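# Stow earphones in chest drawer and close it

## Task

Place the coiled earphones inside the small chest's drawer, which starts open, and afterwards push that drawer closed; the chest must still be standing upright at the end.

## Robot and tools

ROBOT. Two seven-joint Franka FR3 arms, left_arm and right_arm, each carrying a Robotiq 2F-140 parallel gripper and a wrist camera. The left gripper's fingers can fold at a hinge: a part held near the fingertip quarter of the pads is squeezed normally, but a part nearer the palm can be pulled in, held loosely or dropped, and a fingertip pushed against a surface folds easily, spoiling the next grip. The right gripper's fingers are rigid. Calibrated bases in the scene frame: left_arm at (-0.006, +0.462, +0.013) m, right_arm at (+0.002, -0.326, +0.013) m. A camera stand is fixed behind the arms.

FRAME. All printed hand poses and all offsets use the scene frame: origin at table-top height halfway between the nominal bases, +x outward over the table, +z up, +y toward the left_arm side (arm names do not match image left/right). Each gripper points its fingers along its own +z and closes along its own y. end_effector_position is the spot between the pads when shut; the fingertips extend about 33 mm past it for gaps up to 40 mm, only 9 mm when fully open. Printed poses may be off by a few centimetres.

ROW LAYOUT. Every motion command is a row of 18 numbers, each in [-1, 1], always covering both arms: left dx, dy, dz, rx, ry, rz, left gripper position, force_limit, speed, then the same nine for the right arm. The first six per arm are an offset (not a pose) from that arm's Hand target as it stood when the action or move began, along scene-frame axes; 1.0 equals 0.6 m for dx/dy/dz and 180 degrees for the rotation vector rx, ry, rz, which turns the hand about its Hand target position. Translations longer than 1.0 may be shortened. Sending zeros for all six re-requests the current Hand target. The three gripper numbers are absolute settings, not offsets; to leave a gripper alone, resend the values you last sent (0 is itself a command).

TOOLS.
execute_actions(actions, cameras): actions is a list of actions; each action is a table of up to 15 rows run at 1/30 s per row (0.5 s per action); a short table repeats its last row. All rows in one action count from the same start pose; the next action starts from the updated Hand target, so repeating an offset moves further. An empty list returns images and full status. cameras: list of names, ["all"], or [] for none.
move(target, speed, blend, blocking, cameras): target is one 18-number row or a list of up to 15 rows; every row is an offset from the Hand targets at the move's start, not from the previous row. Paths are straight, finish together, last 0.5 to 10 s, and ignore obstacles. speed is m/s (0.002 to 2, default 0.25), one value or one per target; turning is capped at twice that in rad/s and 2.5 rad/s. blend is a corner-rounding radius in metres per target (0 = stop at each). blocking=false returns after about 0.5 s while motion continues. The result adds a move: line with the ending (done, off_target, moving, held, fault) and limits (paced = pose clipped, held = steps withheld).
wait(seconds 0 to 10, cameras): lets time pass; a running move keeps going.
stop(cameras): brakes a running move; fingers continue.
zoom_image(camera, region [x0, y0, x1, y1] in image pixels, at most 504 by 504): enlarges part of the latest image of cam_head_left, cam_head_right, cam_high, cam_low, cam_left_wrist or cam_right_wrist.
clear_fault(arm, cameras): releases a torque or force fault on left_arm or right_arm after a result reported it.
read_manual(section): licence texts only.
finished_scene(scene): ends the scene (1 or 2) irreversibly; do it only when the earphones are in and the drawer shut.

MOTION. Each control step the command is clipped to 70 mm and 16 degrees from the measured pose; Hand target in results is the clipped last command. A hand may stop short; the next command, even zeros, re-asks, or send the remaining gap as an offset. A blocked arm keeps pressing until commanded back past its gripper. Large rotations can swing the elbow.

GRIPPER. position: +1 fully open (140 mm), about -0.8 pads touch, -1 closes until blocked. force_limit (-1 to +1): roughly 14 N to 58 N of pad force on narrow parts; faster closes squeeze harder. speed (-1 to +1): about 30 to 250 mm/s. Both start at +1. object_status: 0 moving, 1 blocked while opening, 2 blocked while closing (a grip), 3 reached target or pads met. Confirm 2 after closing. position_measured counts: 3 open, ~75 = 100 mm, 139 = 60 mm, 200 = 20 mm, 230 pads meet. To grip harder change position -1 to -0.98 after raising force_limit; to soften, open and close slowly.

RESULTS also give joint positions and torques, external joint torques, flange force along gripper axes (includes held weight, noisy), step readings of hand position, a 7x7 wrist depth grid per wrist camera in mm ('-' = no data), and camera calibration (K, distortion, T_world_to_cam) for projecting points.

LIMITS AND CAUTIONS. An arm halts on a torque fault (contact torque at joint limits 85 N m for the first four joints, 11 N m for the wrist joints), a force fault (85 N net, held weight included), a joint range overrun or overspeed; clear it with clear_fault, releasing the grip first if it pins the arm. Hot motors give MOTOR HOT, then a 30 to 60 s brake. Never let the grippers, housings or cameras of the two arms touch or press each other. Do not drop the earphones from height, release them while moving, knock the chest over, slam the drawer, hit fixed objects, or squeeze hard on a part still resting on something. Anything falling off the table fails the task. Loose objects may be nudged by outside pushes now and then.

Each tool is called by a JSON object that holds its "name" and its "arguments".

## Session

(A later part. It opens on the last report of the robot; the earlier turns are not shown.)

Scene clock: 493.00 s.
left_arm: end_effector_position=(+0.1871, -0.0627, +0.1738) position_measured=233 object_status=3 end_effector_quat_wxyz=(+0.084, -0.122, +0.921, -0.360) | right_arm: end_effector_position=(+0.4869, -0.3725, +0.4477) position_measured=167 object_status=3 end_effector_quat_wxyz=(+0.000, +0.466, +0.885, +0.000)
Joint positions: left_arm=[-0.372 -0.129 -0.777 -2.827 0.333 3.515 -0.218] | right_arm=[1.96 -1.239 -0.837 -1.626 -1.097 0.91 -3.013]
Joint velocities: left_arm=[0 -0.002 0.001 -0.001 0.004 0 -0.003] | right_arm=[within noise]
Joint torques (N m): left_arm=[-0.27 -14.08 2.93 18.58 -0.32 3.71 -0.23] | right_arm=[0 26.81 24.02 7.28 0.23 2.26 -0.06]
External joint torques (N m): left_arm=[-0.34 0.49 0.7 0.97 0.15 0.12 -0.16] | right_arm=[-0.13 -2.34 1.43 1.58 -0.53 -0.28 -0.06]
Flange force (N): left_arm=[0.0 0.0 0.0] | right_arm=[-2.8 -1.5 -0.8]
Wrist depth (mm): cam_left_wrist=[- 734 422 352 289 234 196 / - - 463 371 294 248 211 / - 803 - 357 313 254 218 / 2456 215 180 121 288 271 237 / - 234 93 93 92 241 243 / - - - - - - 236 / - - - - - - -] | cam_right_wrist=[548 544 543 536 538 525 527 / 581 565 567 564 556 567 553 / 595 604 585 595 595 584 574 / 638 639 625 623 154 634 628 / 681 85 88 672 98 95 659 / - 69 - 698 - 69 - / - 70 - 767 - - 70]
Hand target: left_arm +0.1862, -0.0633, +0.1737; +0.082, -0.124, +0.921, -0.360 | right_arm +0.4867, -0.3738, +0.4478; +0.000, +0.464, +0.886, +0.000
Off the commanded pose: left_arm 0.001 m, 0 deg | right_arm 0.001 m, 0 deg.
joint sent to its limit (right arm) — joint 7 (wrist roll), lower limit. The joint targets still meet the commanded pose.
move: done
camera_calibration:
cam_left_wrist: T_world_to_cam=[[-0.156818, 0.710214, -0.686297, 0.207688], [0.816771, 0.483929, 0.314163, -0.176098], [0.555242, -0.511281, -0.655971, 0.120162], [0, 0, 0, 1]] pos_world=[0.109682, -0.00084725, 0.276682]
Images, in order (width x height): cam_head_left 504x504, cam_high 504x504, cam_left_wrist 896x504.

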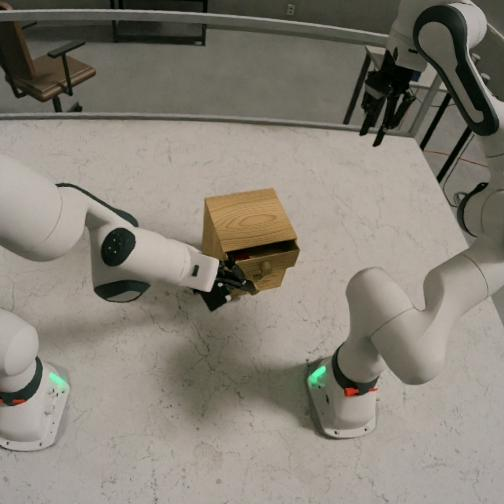

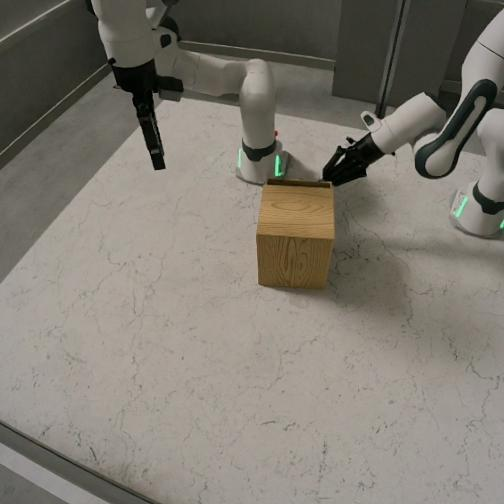

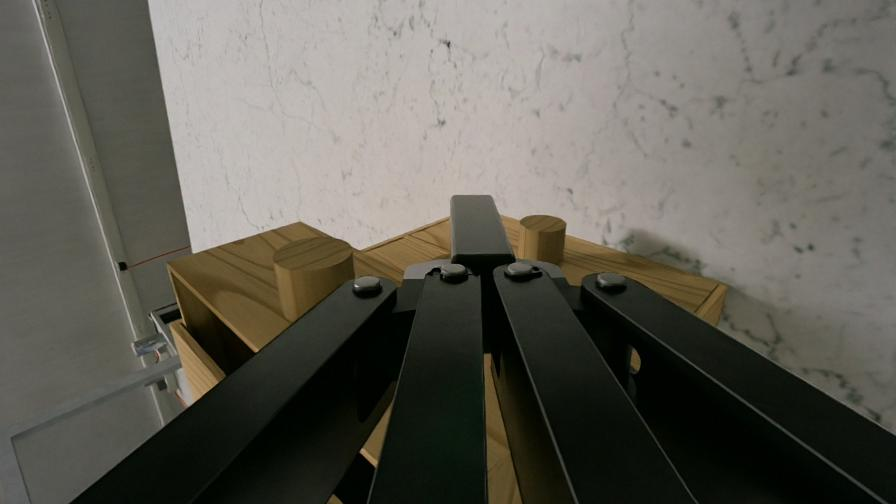

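{"name": "move", "arguments": {"target": [[-0.1,-0.025,0,0,0,0,-1,-1,0,0,0,0,0,0,0,-0.3,-1,-1],[-0.08,-0.101,0.01,0,0,0,-1,-1,0,0,0,0,0,0,0,-0.3,-1,-1],[0.049,-0.069,0.01,0,0,0,-1,-1,0,0,0,0,0,0,0,-0.3,-1,-1]], "speed": [0.1,0.1,0.05], "cameras": ["cam_left_wrist","cam_head_left","cam_high"]}}

{"name": "zoom_image", "arguments": {"camera": "cam_head_left", "region": [190, 180, 330, 320]}}

Scene clock: 509.93 s.
left_arm: end_effector_position=(+0.2150, -0.1043, +0.1812) position_measured=233 object_status=3 end_effector_quat_wxyz=(+0.081, -0.126, +0.922, -0.357) | right_arm: end_effector_position=(+0.4869, -0.3725, +0.4477) position_measured=167 object_status=3 end_effector_quat_wxyz=(+0.000, +0.466, +0.885, +0.000)
Joint positions: left_arm=[0.392 -0.009 -1.567 -2.68 0.144 3.432 -0.02] | right_arm=[1.96 -1.239 -0.837 -1.626 -1.097 0.91 -3.013]
Joint velocities: left_arm=[0.002 -0.001 -0.001 0 0 -0.002 0.006] | right_arm=[within noise]
Joint torques (N m): left_arm=[0.7 -0.3 -0.34 19.24 -0.22 3.57 0.45] | right_arm=[0 26.78 24.01 7.24 0.2 2.27 -0.07]
External joint torques (N m): left_arm=[0.66 0.06 -0.62 0.51 -0.31 -0.1 0.52] | right_arm=[0.01 -2.23 1.43 1.43 -0.54 -0.26 -0.07]
Flange force (N): left_arm=[0.0 0.0 0.0] | right_arm=[-2.6 -1.4 -0.7]
Wrist depth (mm): cam_left_wrist=[1920 715 491 378 294 250 207 / - - 520 383 300 261 217 / 2870 - - 391 326 269 226 / - - - 109 248 249 233 / - 2146 82 93 92 189 229 / - - - - - - 247 / - - - - - - -] | cam_right_wrist=[540 541 537 531 529 530 528 / 576 568 560 574 564 560 555 / 609 606 596 596 601 588 587 / 639 639 625 625 154 620 633 / 676 84 88 668 98 95 654 / - 69 - 708 - 69 - / - 70 - 753 - - 70]
Hand target: left_arm +0.2156, -0.1047, +0.1797; +0.082, -0.124, +0.921, -0.360 | right_arm +0.4867, -0.3738, +0.4478; +0.000, +0.464, +0.886, +0.000
Off the commanded pose: left_arm 0.002 m, 0 deg | right_arm 0.001 m, 0 deg.
joint sent to its limit (right arm) — joint 7 (wrist roll), lower limit. The joint targets still meet the commanded pose.
move: done
camera_calibration:
cam_left_wrist: T_world_to_cam=[[-0.1669, 0.712272, -0.681772, 0.248342], [0.816924, 0.487067, 0.308871, -0.179886], [0.552069, -0.505405, -0.663163, 0.0908695], [0, 0, 0, 1]] pos_world=[0.138235, -0.0433447, 0.285136]
Images, in order (width x height): cam_head_left 504x504, cam_high 504x504, cam_left_wrist 896x504.

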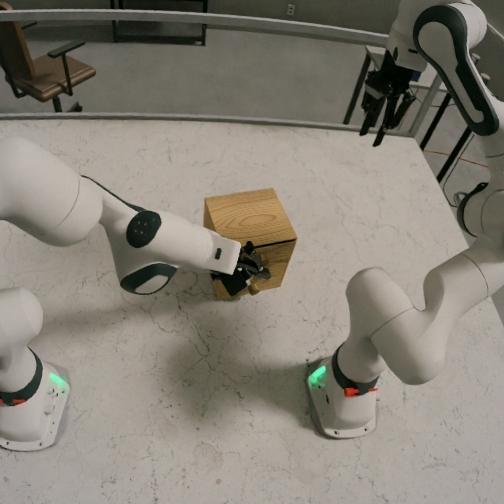

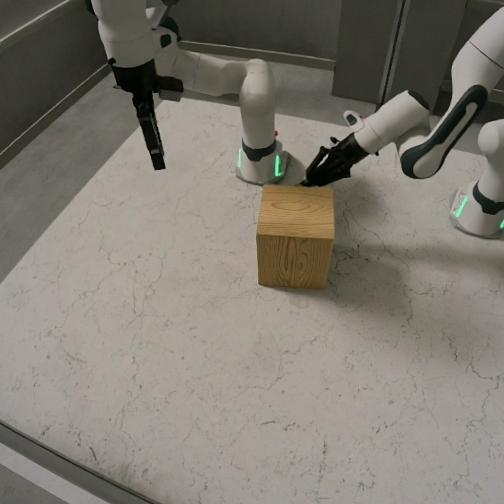

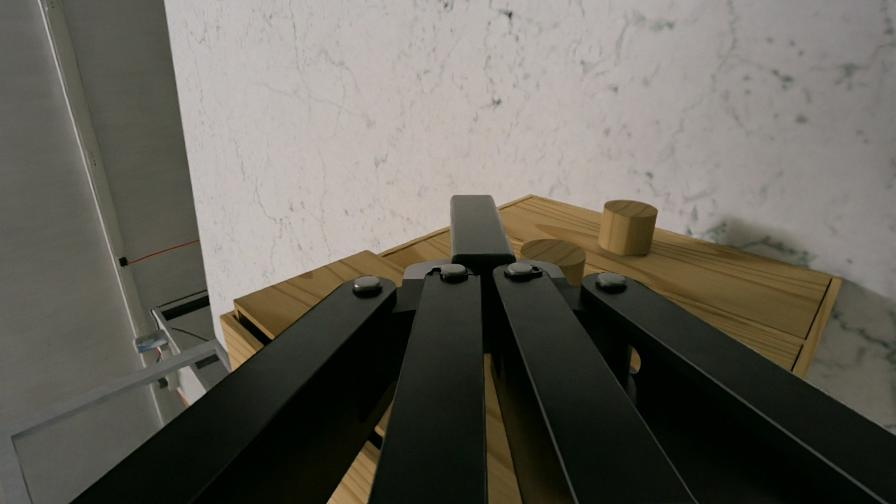

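Scaled by 3.600 from the camera's 504x504 image, which has a finer 720x720 frame.

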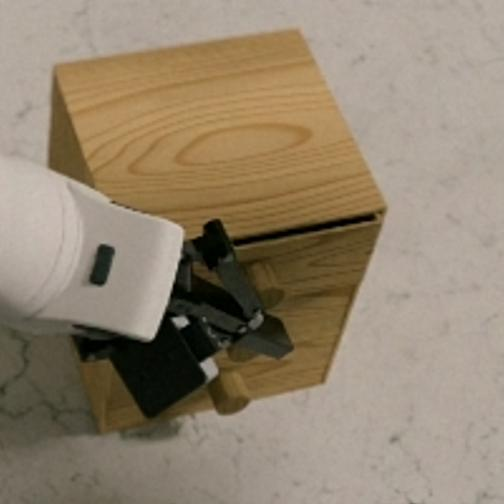

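{"name": "move", "arguments": {"target": [0.0145,0.0036,0,0,0,0,-1,-1,0,0,0,0,0,0,0,-0.3,-1,-1], "speed": 0.03, "cameras": ["cam_left_wrist","cam_head_left"]}}

{"name": "zoom_image", "arguments": {"camera": "cam_head_left", "region": [190, 180, 330, 320]}}

Scene clock: 516.93 s.
left_arm: end_effector_position=(+0.2231, -0.1021, +0.1816) position_measured=233 object_status=3 end_effector_quat_wxyz=(+0.081, -0.126, +0.923, -0.356) | right_arm: end_effector_position=(+0.4869, -0.3725, +0.4477) position_measured=167 object_status=3 end_effector_quat_wxyz=(+0.000, +0.466, +0.885, +0.000)
Joint positions: left_arm=[0.387 0.013 -1.546 -2.676 0.131 3.424 0.02] | right_arm=[1.96 -1.239 -0.837 -1.626 -1.097 0.91 -3.013]
Joint velocities: left_arm=[0 -0.001 0 0.001 0 -0.001 0.006] | right_arm=[within noise]
Joint torques (N m): left_arm=[0.09 -1.38 0.36 19.61 -0.25 3.44 0.38] | right_arm=[0.05 26.81 24.05 7.33 0.21 2.28 -0.1]
External joint torques (N m): left_arm=[-0.03 -0.02 0.59 0.79 -0.42 -0.24 0.45] | right_arm=[0.05 -2.11 1.56 1.52 -0.54 -0.26 -0.1]
Flange force (N): left_arm=[0.0 0.0 0.0] | right_arm=[-2.7 -1.1 -1.3]
Wrist depth (mm): cam_left_wrist=[2128 2529 500 353 293 246 213 / - - 542 415 317 259 220 / - - - 390 320 266 224 / - - 229 122 201 243 228 / - 1892 82 93 92 91 232 / - - - - - - 248 / - - - - - - -] | cam_right_wrist=[543 538 541 536 534 525 531 / 569 567 561 558 561 558 561 / 602 604 599 601 602 591 581 / 638 636 631 622 153 - 623 / 687 80 88 668 98 95 649 / - 69 - 710 - 69 - / - 70 - 777 - - 70]
Hand target: left_arm +0.2243, -0.1026, +0.1797; +0.082, -0.124, +0.921, -0.360 | right_arm +0.4867, -0.3738, +0.4478; +0.000, +0.464, +0.886, +0.000
Off the commanded pose: left_arm 0.002 m, 1 deg | right_arm 0.001 m, 0 deg.
joint sent to its limit (right arm) — joint 7 (wrist roll), lower limit. The joint targets still meet the commanded pose.
move: done
camera_calibration:
cam_left_wrist: T_world_to_cam=[[-0.166759, 0.714344, -0.679635, 0.248096], [0.8179, 0.485173, 0.309267, -0.188197], [0.550664, -0.504301, -0.665169, 0.088555], [0, 0, 0, 1]] pos_world=[0.146535, -0.0412593, 0.285722]
Images, in order (width x height): cam_head_left 504x504, cam_left_wrist 896x504.

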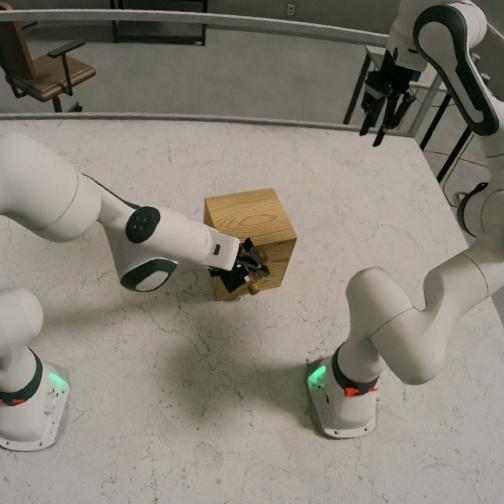

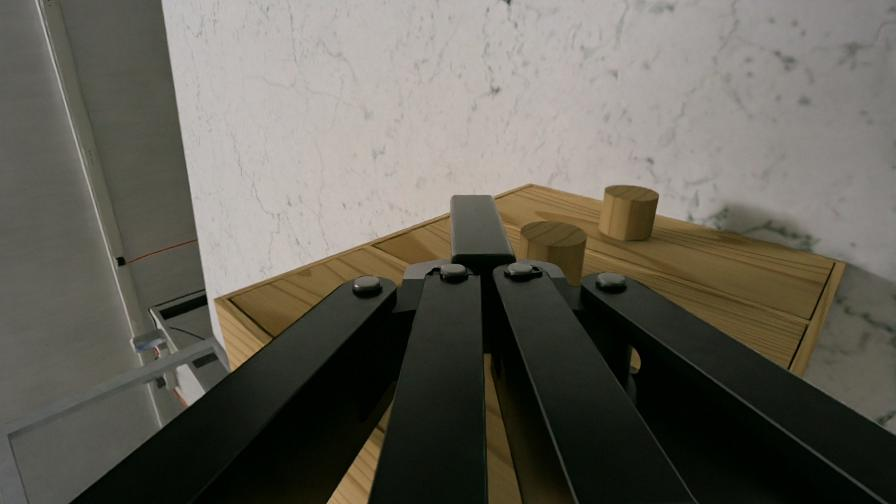

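Scaled by 3.600 from the camera's 504x504 image, which has a finer 720x720 frame.

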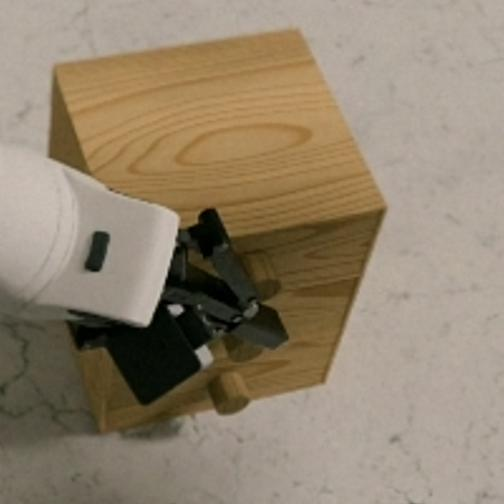

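Looks shut; one small push to confirm, then retreat.

{"name": "move", "arguments": {"target": [0.008,0.002,0,0,0,0,-1,-1,0,0,0,0,0,0,0,-0.3,-1,-1], "speed": 0.02}}

{"name": "move", "arguments": {"target": [-0.17,0.03,0,0,0,0,-1,-1,0,0,0,0,0,0,0,-0.3,-1,-1], "speed": 0.12, "cameras": ["cam_head_left","cam_high","cam_left_wrist"]}}

{"name": "zoom_image", "arguments": {"camera": "cam_head_left", "region": [190, 180, 330, 320]}}

Scene clock: 528.10 s.
left_arm: end_effector_position=(+0.2240, -0.1022, +0.1810) position_measured=233 object_status=3 end_effector_quat_wxyz=(+0.078, -0.121, +0.923, -0.356) | right_arm: end_effector_position=(+0.4869, -0.3725, +0.4477) position_measured=167 object_status=3 end_effector_quat_wxyz=(+0.000, +0.466, +0.885, +0.000)
Joint positions: left_arm=[0.316 0.034 -1.478 -2.675 0.1 3.424 0.069] | right_arm=[1.96 -1.239 -0.837 -1.626 -1.097 0.91 -3.013]
Joint velocities: left_arm=[0 0.001 -0.001 0.001 -0.002 0 0.006] | right_arm=[within noise]
Joint torques (N m): left_arm=[2.1 -4.02 1.83 19.58 -0.71 3.7 0.34] | right_arm=[-0.01 26.81 24.04 7.28 0.19 2.28 -0.05]
External joint torques (N m): left_arm=[2.21 -0.29 2.83 0.8 -1.03 0.01 0.41] | right_arm=[0.03 -2.1 1.56 1.46 -0.55 -0.25 -0.05]
Flange force (N): left_arm=[0.0 0.0 0.0] | right_arm=[-2.5 -1.3 -1.1]
Wrist depth (mm): cam_left_wrist=[2094 - 451 364 290 249 211 / - - 507 388 311 259 218 / - - 561 413 314 257 227 / - - 229 121 198 241 230 / - 1906 82 93 92 91 199 / - - - - - - - / - - - - - - -] | cam_right_wrist=[545 545 541 538 540 528 533 / 569 567 565 558 563 558 548 / 606 593 598 593 591 588 589 / 634 636 617 620 154 620 620 / 683 84 88 670 98 95 654 / - 69 - 706 - 69 - / - - - 753 - - 70]
Hand target: left_arm +0.2291, -0.1014, +0.1797; +0.082, -0.124, +0.921, -0.360 | right_arm +0.4867, -0.3738, +0.4478; +0.000, +0.464, +0.886, +0.000
Off the commanded pose: left_arm 0.005 m, 1 deg | right_arm 0.001 m, 0 deg.
joint sent to its limit (right arm) — joint 7 (wrist roll), lower limit. The joint targets still meet the commanded pose.
move: off_target (left_arm)

Scene clock: 530.33 s.
left_arm: end_effector_position=(+0.1276, -0.0836, +0.1808) position_measured=233 object_status=3 end_effector_quat_wxyz=(+0.084, -0.121, +0.920, -0.362) | right_arm: end_effector_position=(+0.4869, -0.3725, +0.4477) position_measured=167 object_status=3 end_effector_quat_wxyz=(+0.000, +0.466, +0.885, +0.000)
Joint positions: left_arm=[-0.395 -0.201 -0.987 -2.828 0.068 3.468 -0.189] | right_arm=[1.96 -1.239 -0.837 -1.626 -1.097 0.91 -3.013]
Joint velocities: left_arm=[0 0 0 -0.001 -0.001 -0.003 -0.001] | right_arm=[within noise]
Joint torques (N m): left_arm=[-0.27 -9.83 4.67 18.79 -0.4 3.47 -0.14] | right_arm=[0.01 26.81 23.99 7.29 0.21 2.26 -0.01]
External joint torques (N m): left_arm=[-0.3 0.44 0.74 0.98 -0.05 -0.15 -0.07] | right_arm=[-0.09 -2.23 1.47 1.55 -0.54 -0.28 -0.01]
Flange force (N): left_arm=[0.0 0.0 0.0] | right_arm=[-2.6 -1.4 -1.0]
Wrist depth (mm): cam_left_wrist=[- - 511 352 306 244 209 / 2128 - - 356 307 256 217 / 2504 - - 371 329 265 221 / 2746 - 669 109 331 276 236 / - - 82 93 92 263 245 / - - - - - - 246 / - - - - - - -] | cam_right_wrist=[541 542 542 535 536 537 526 / 569 570 570 564 563 554 554 / 608 606 595 593 596 591 581 / 642 638 633 614 153 631 641 / 681 84 88 661 98 95 656 / - 69 - 716 - 69 - / - 70 - 760 - - 70]
Hand target: left_arm +0.1271, -0.0834, +0.1797; +0.082, -0.124, +0.921, -0.360 | right_arm +0.4867, -0.3738, +0.4478; +0.000, +0.464, +0.886, +0.000
Off the commanded pose: left_arm 0.001 m, 0 deg | right_arm 0.001 m, 0 deg.
joint sent to its limit (right arm) — joint 7 (wrist roll), lower limit. The joint targets still meet the commanded pose.
move: done
camera_calibration:
cam_left_wrist: T_world_to_cam=[[-0.154772, 0.707681, -0.689372, 0.218176], [0.817646, 0.483411, 0.31268, -0.11953], [0.554528, -0.515268, -0.653451, 0.146484], [0, 0, 0, 1]] pos_world=[0.0502713, -0.0211389, 0.283499]
Images, in order (width x height): cam_head_left 504x504, cam_high 504x504, cam_left_wrist 896x504.

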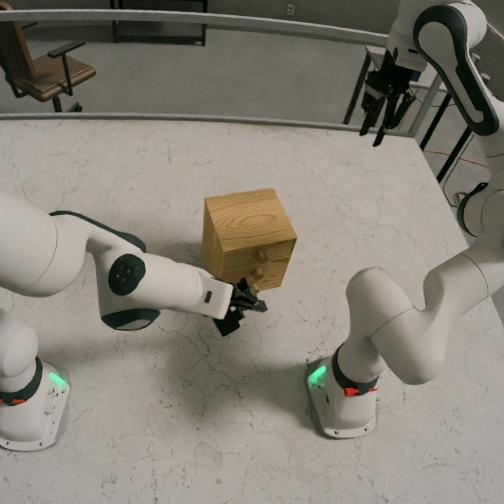

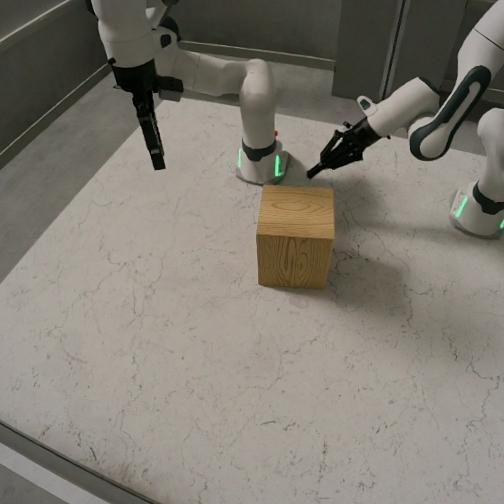

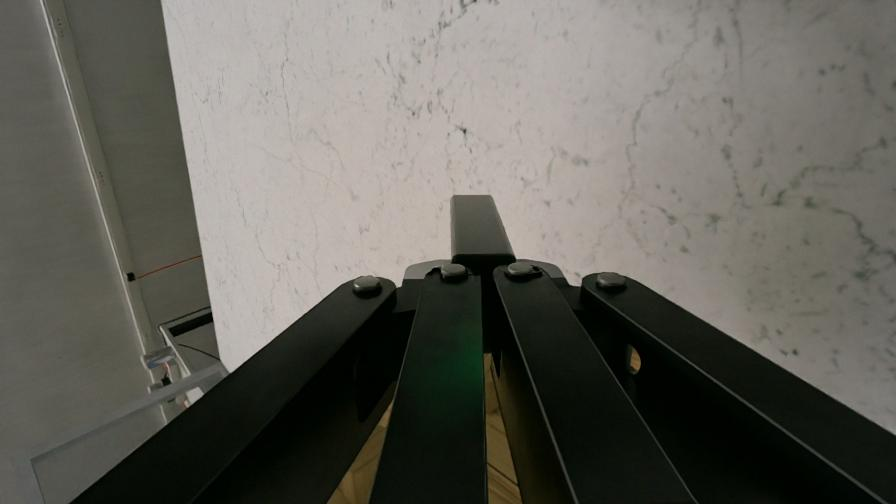

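Scaled by 3.600 from the camera's 504x504 image, which has a finer 720x720 frame.

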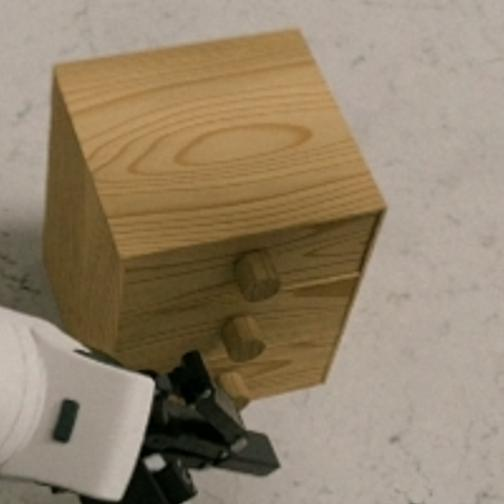

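{"name": "finished_scene", "arguments": {"scene": 2}}

The scene is finished: the task was done.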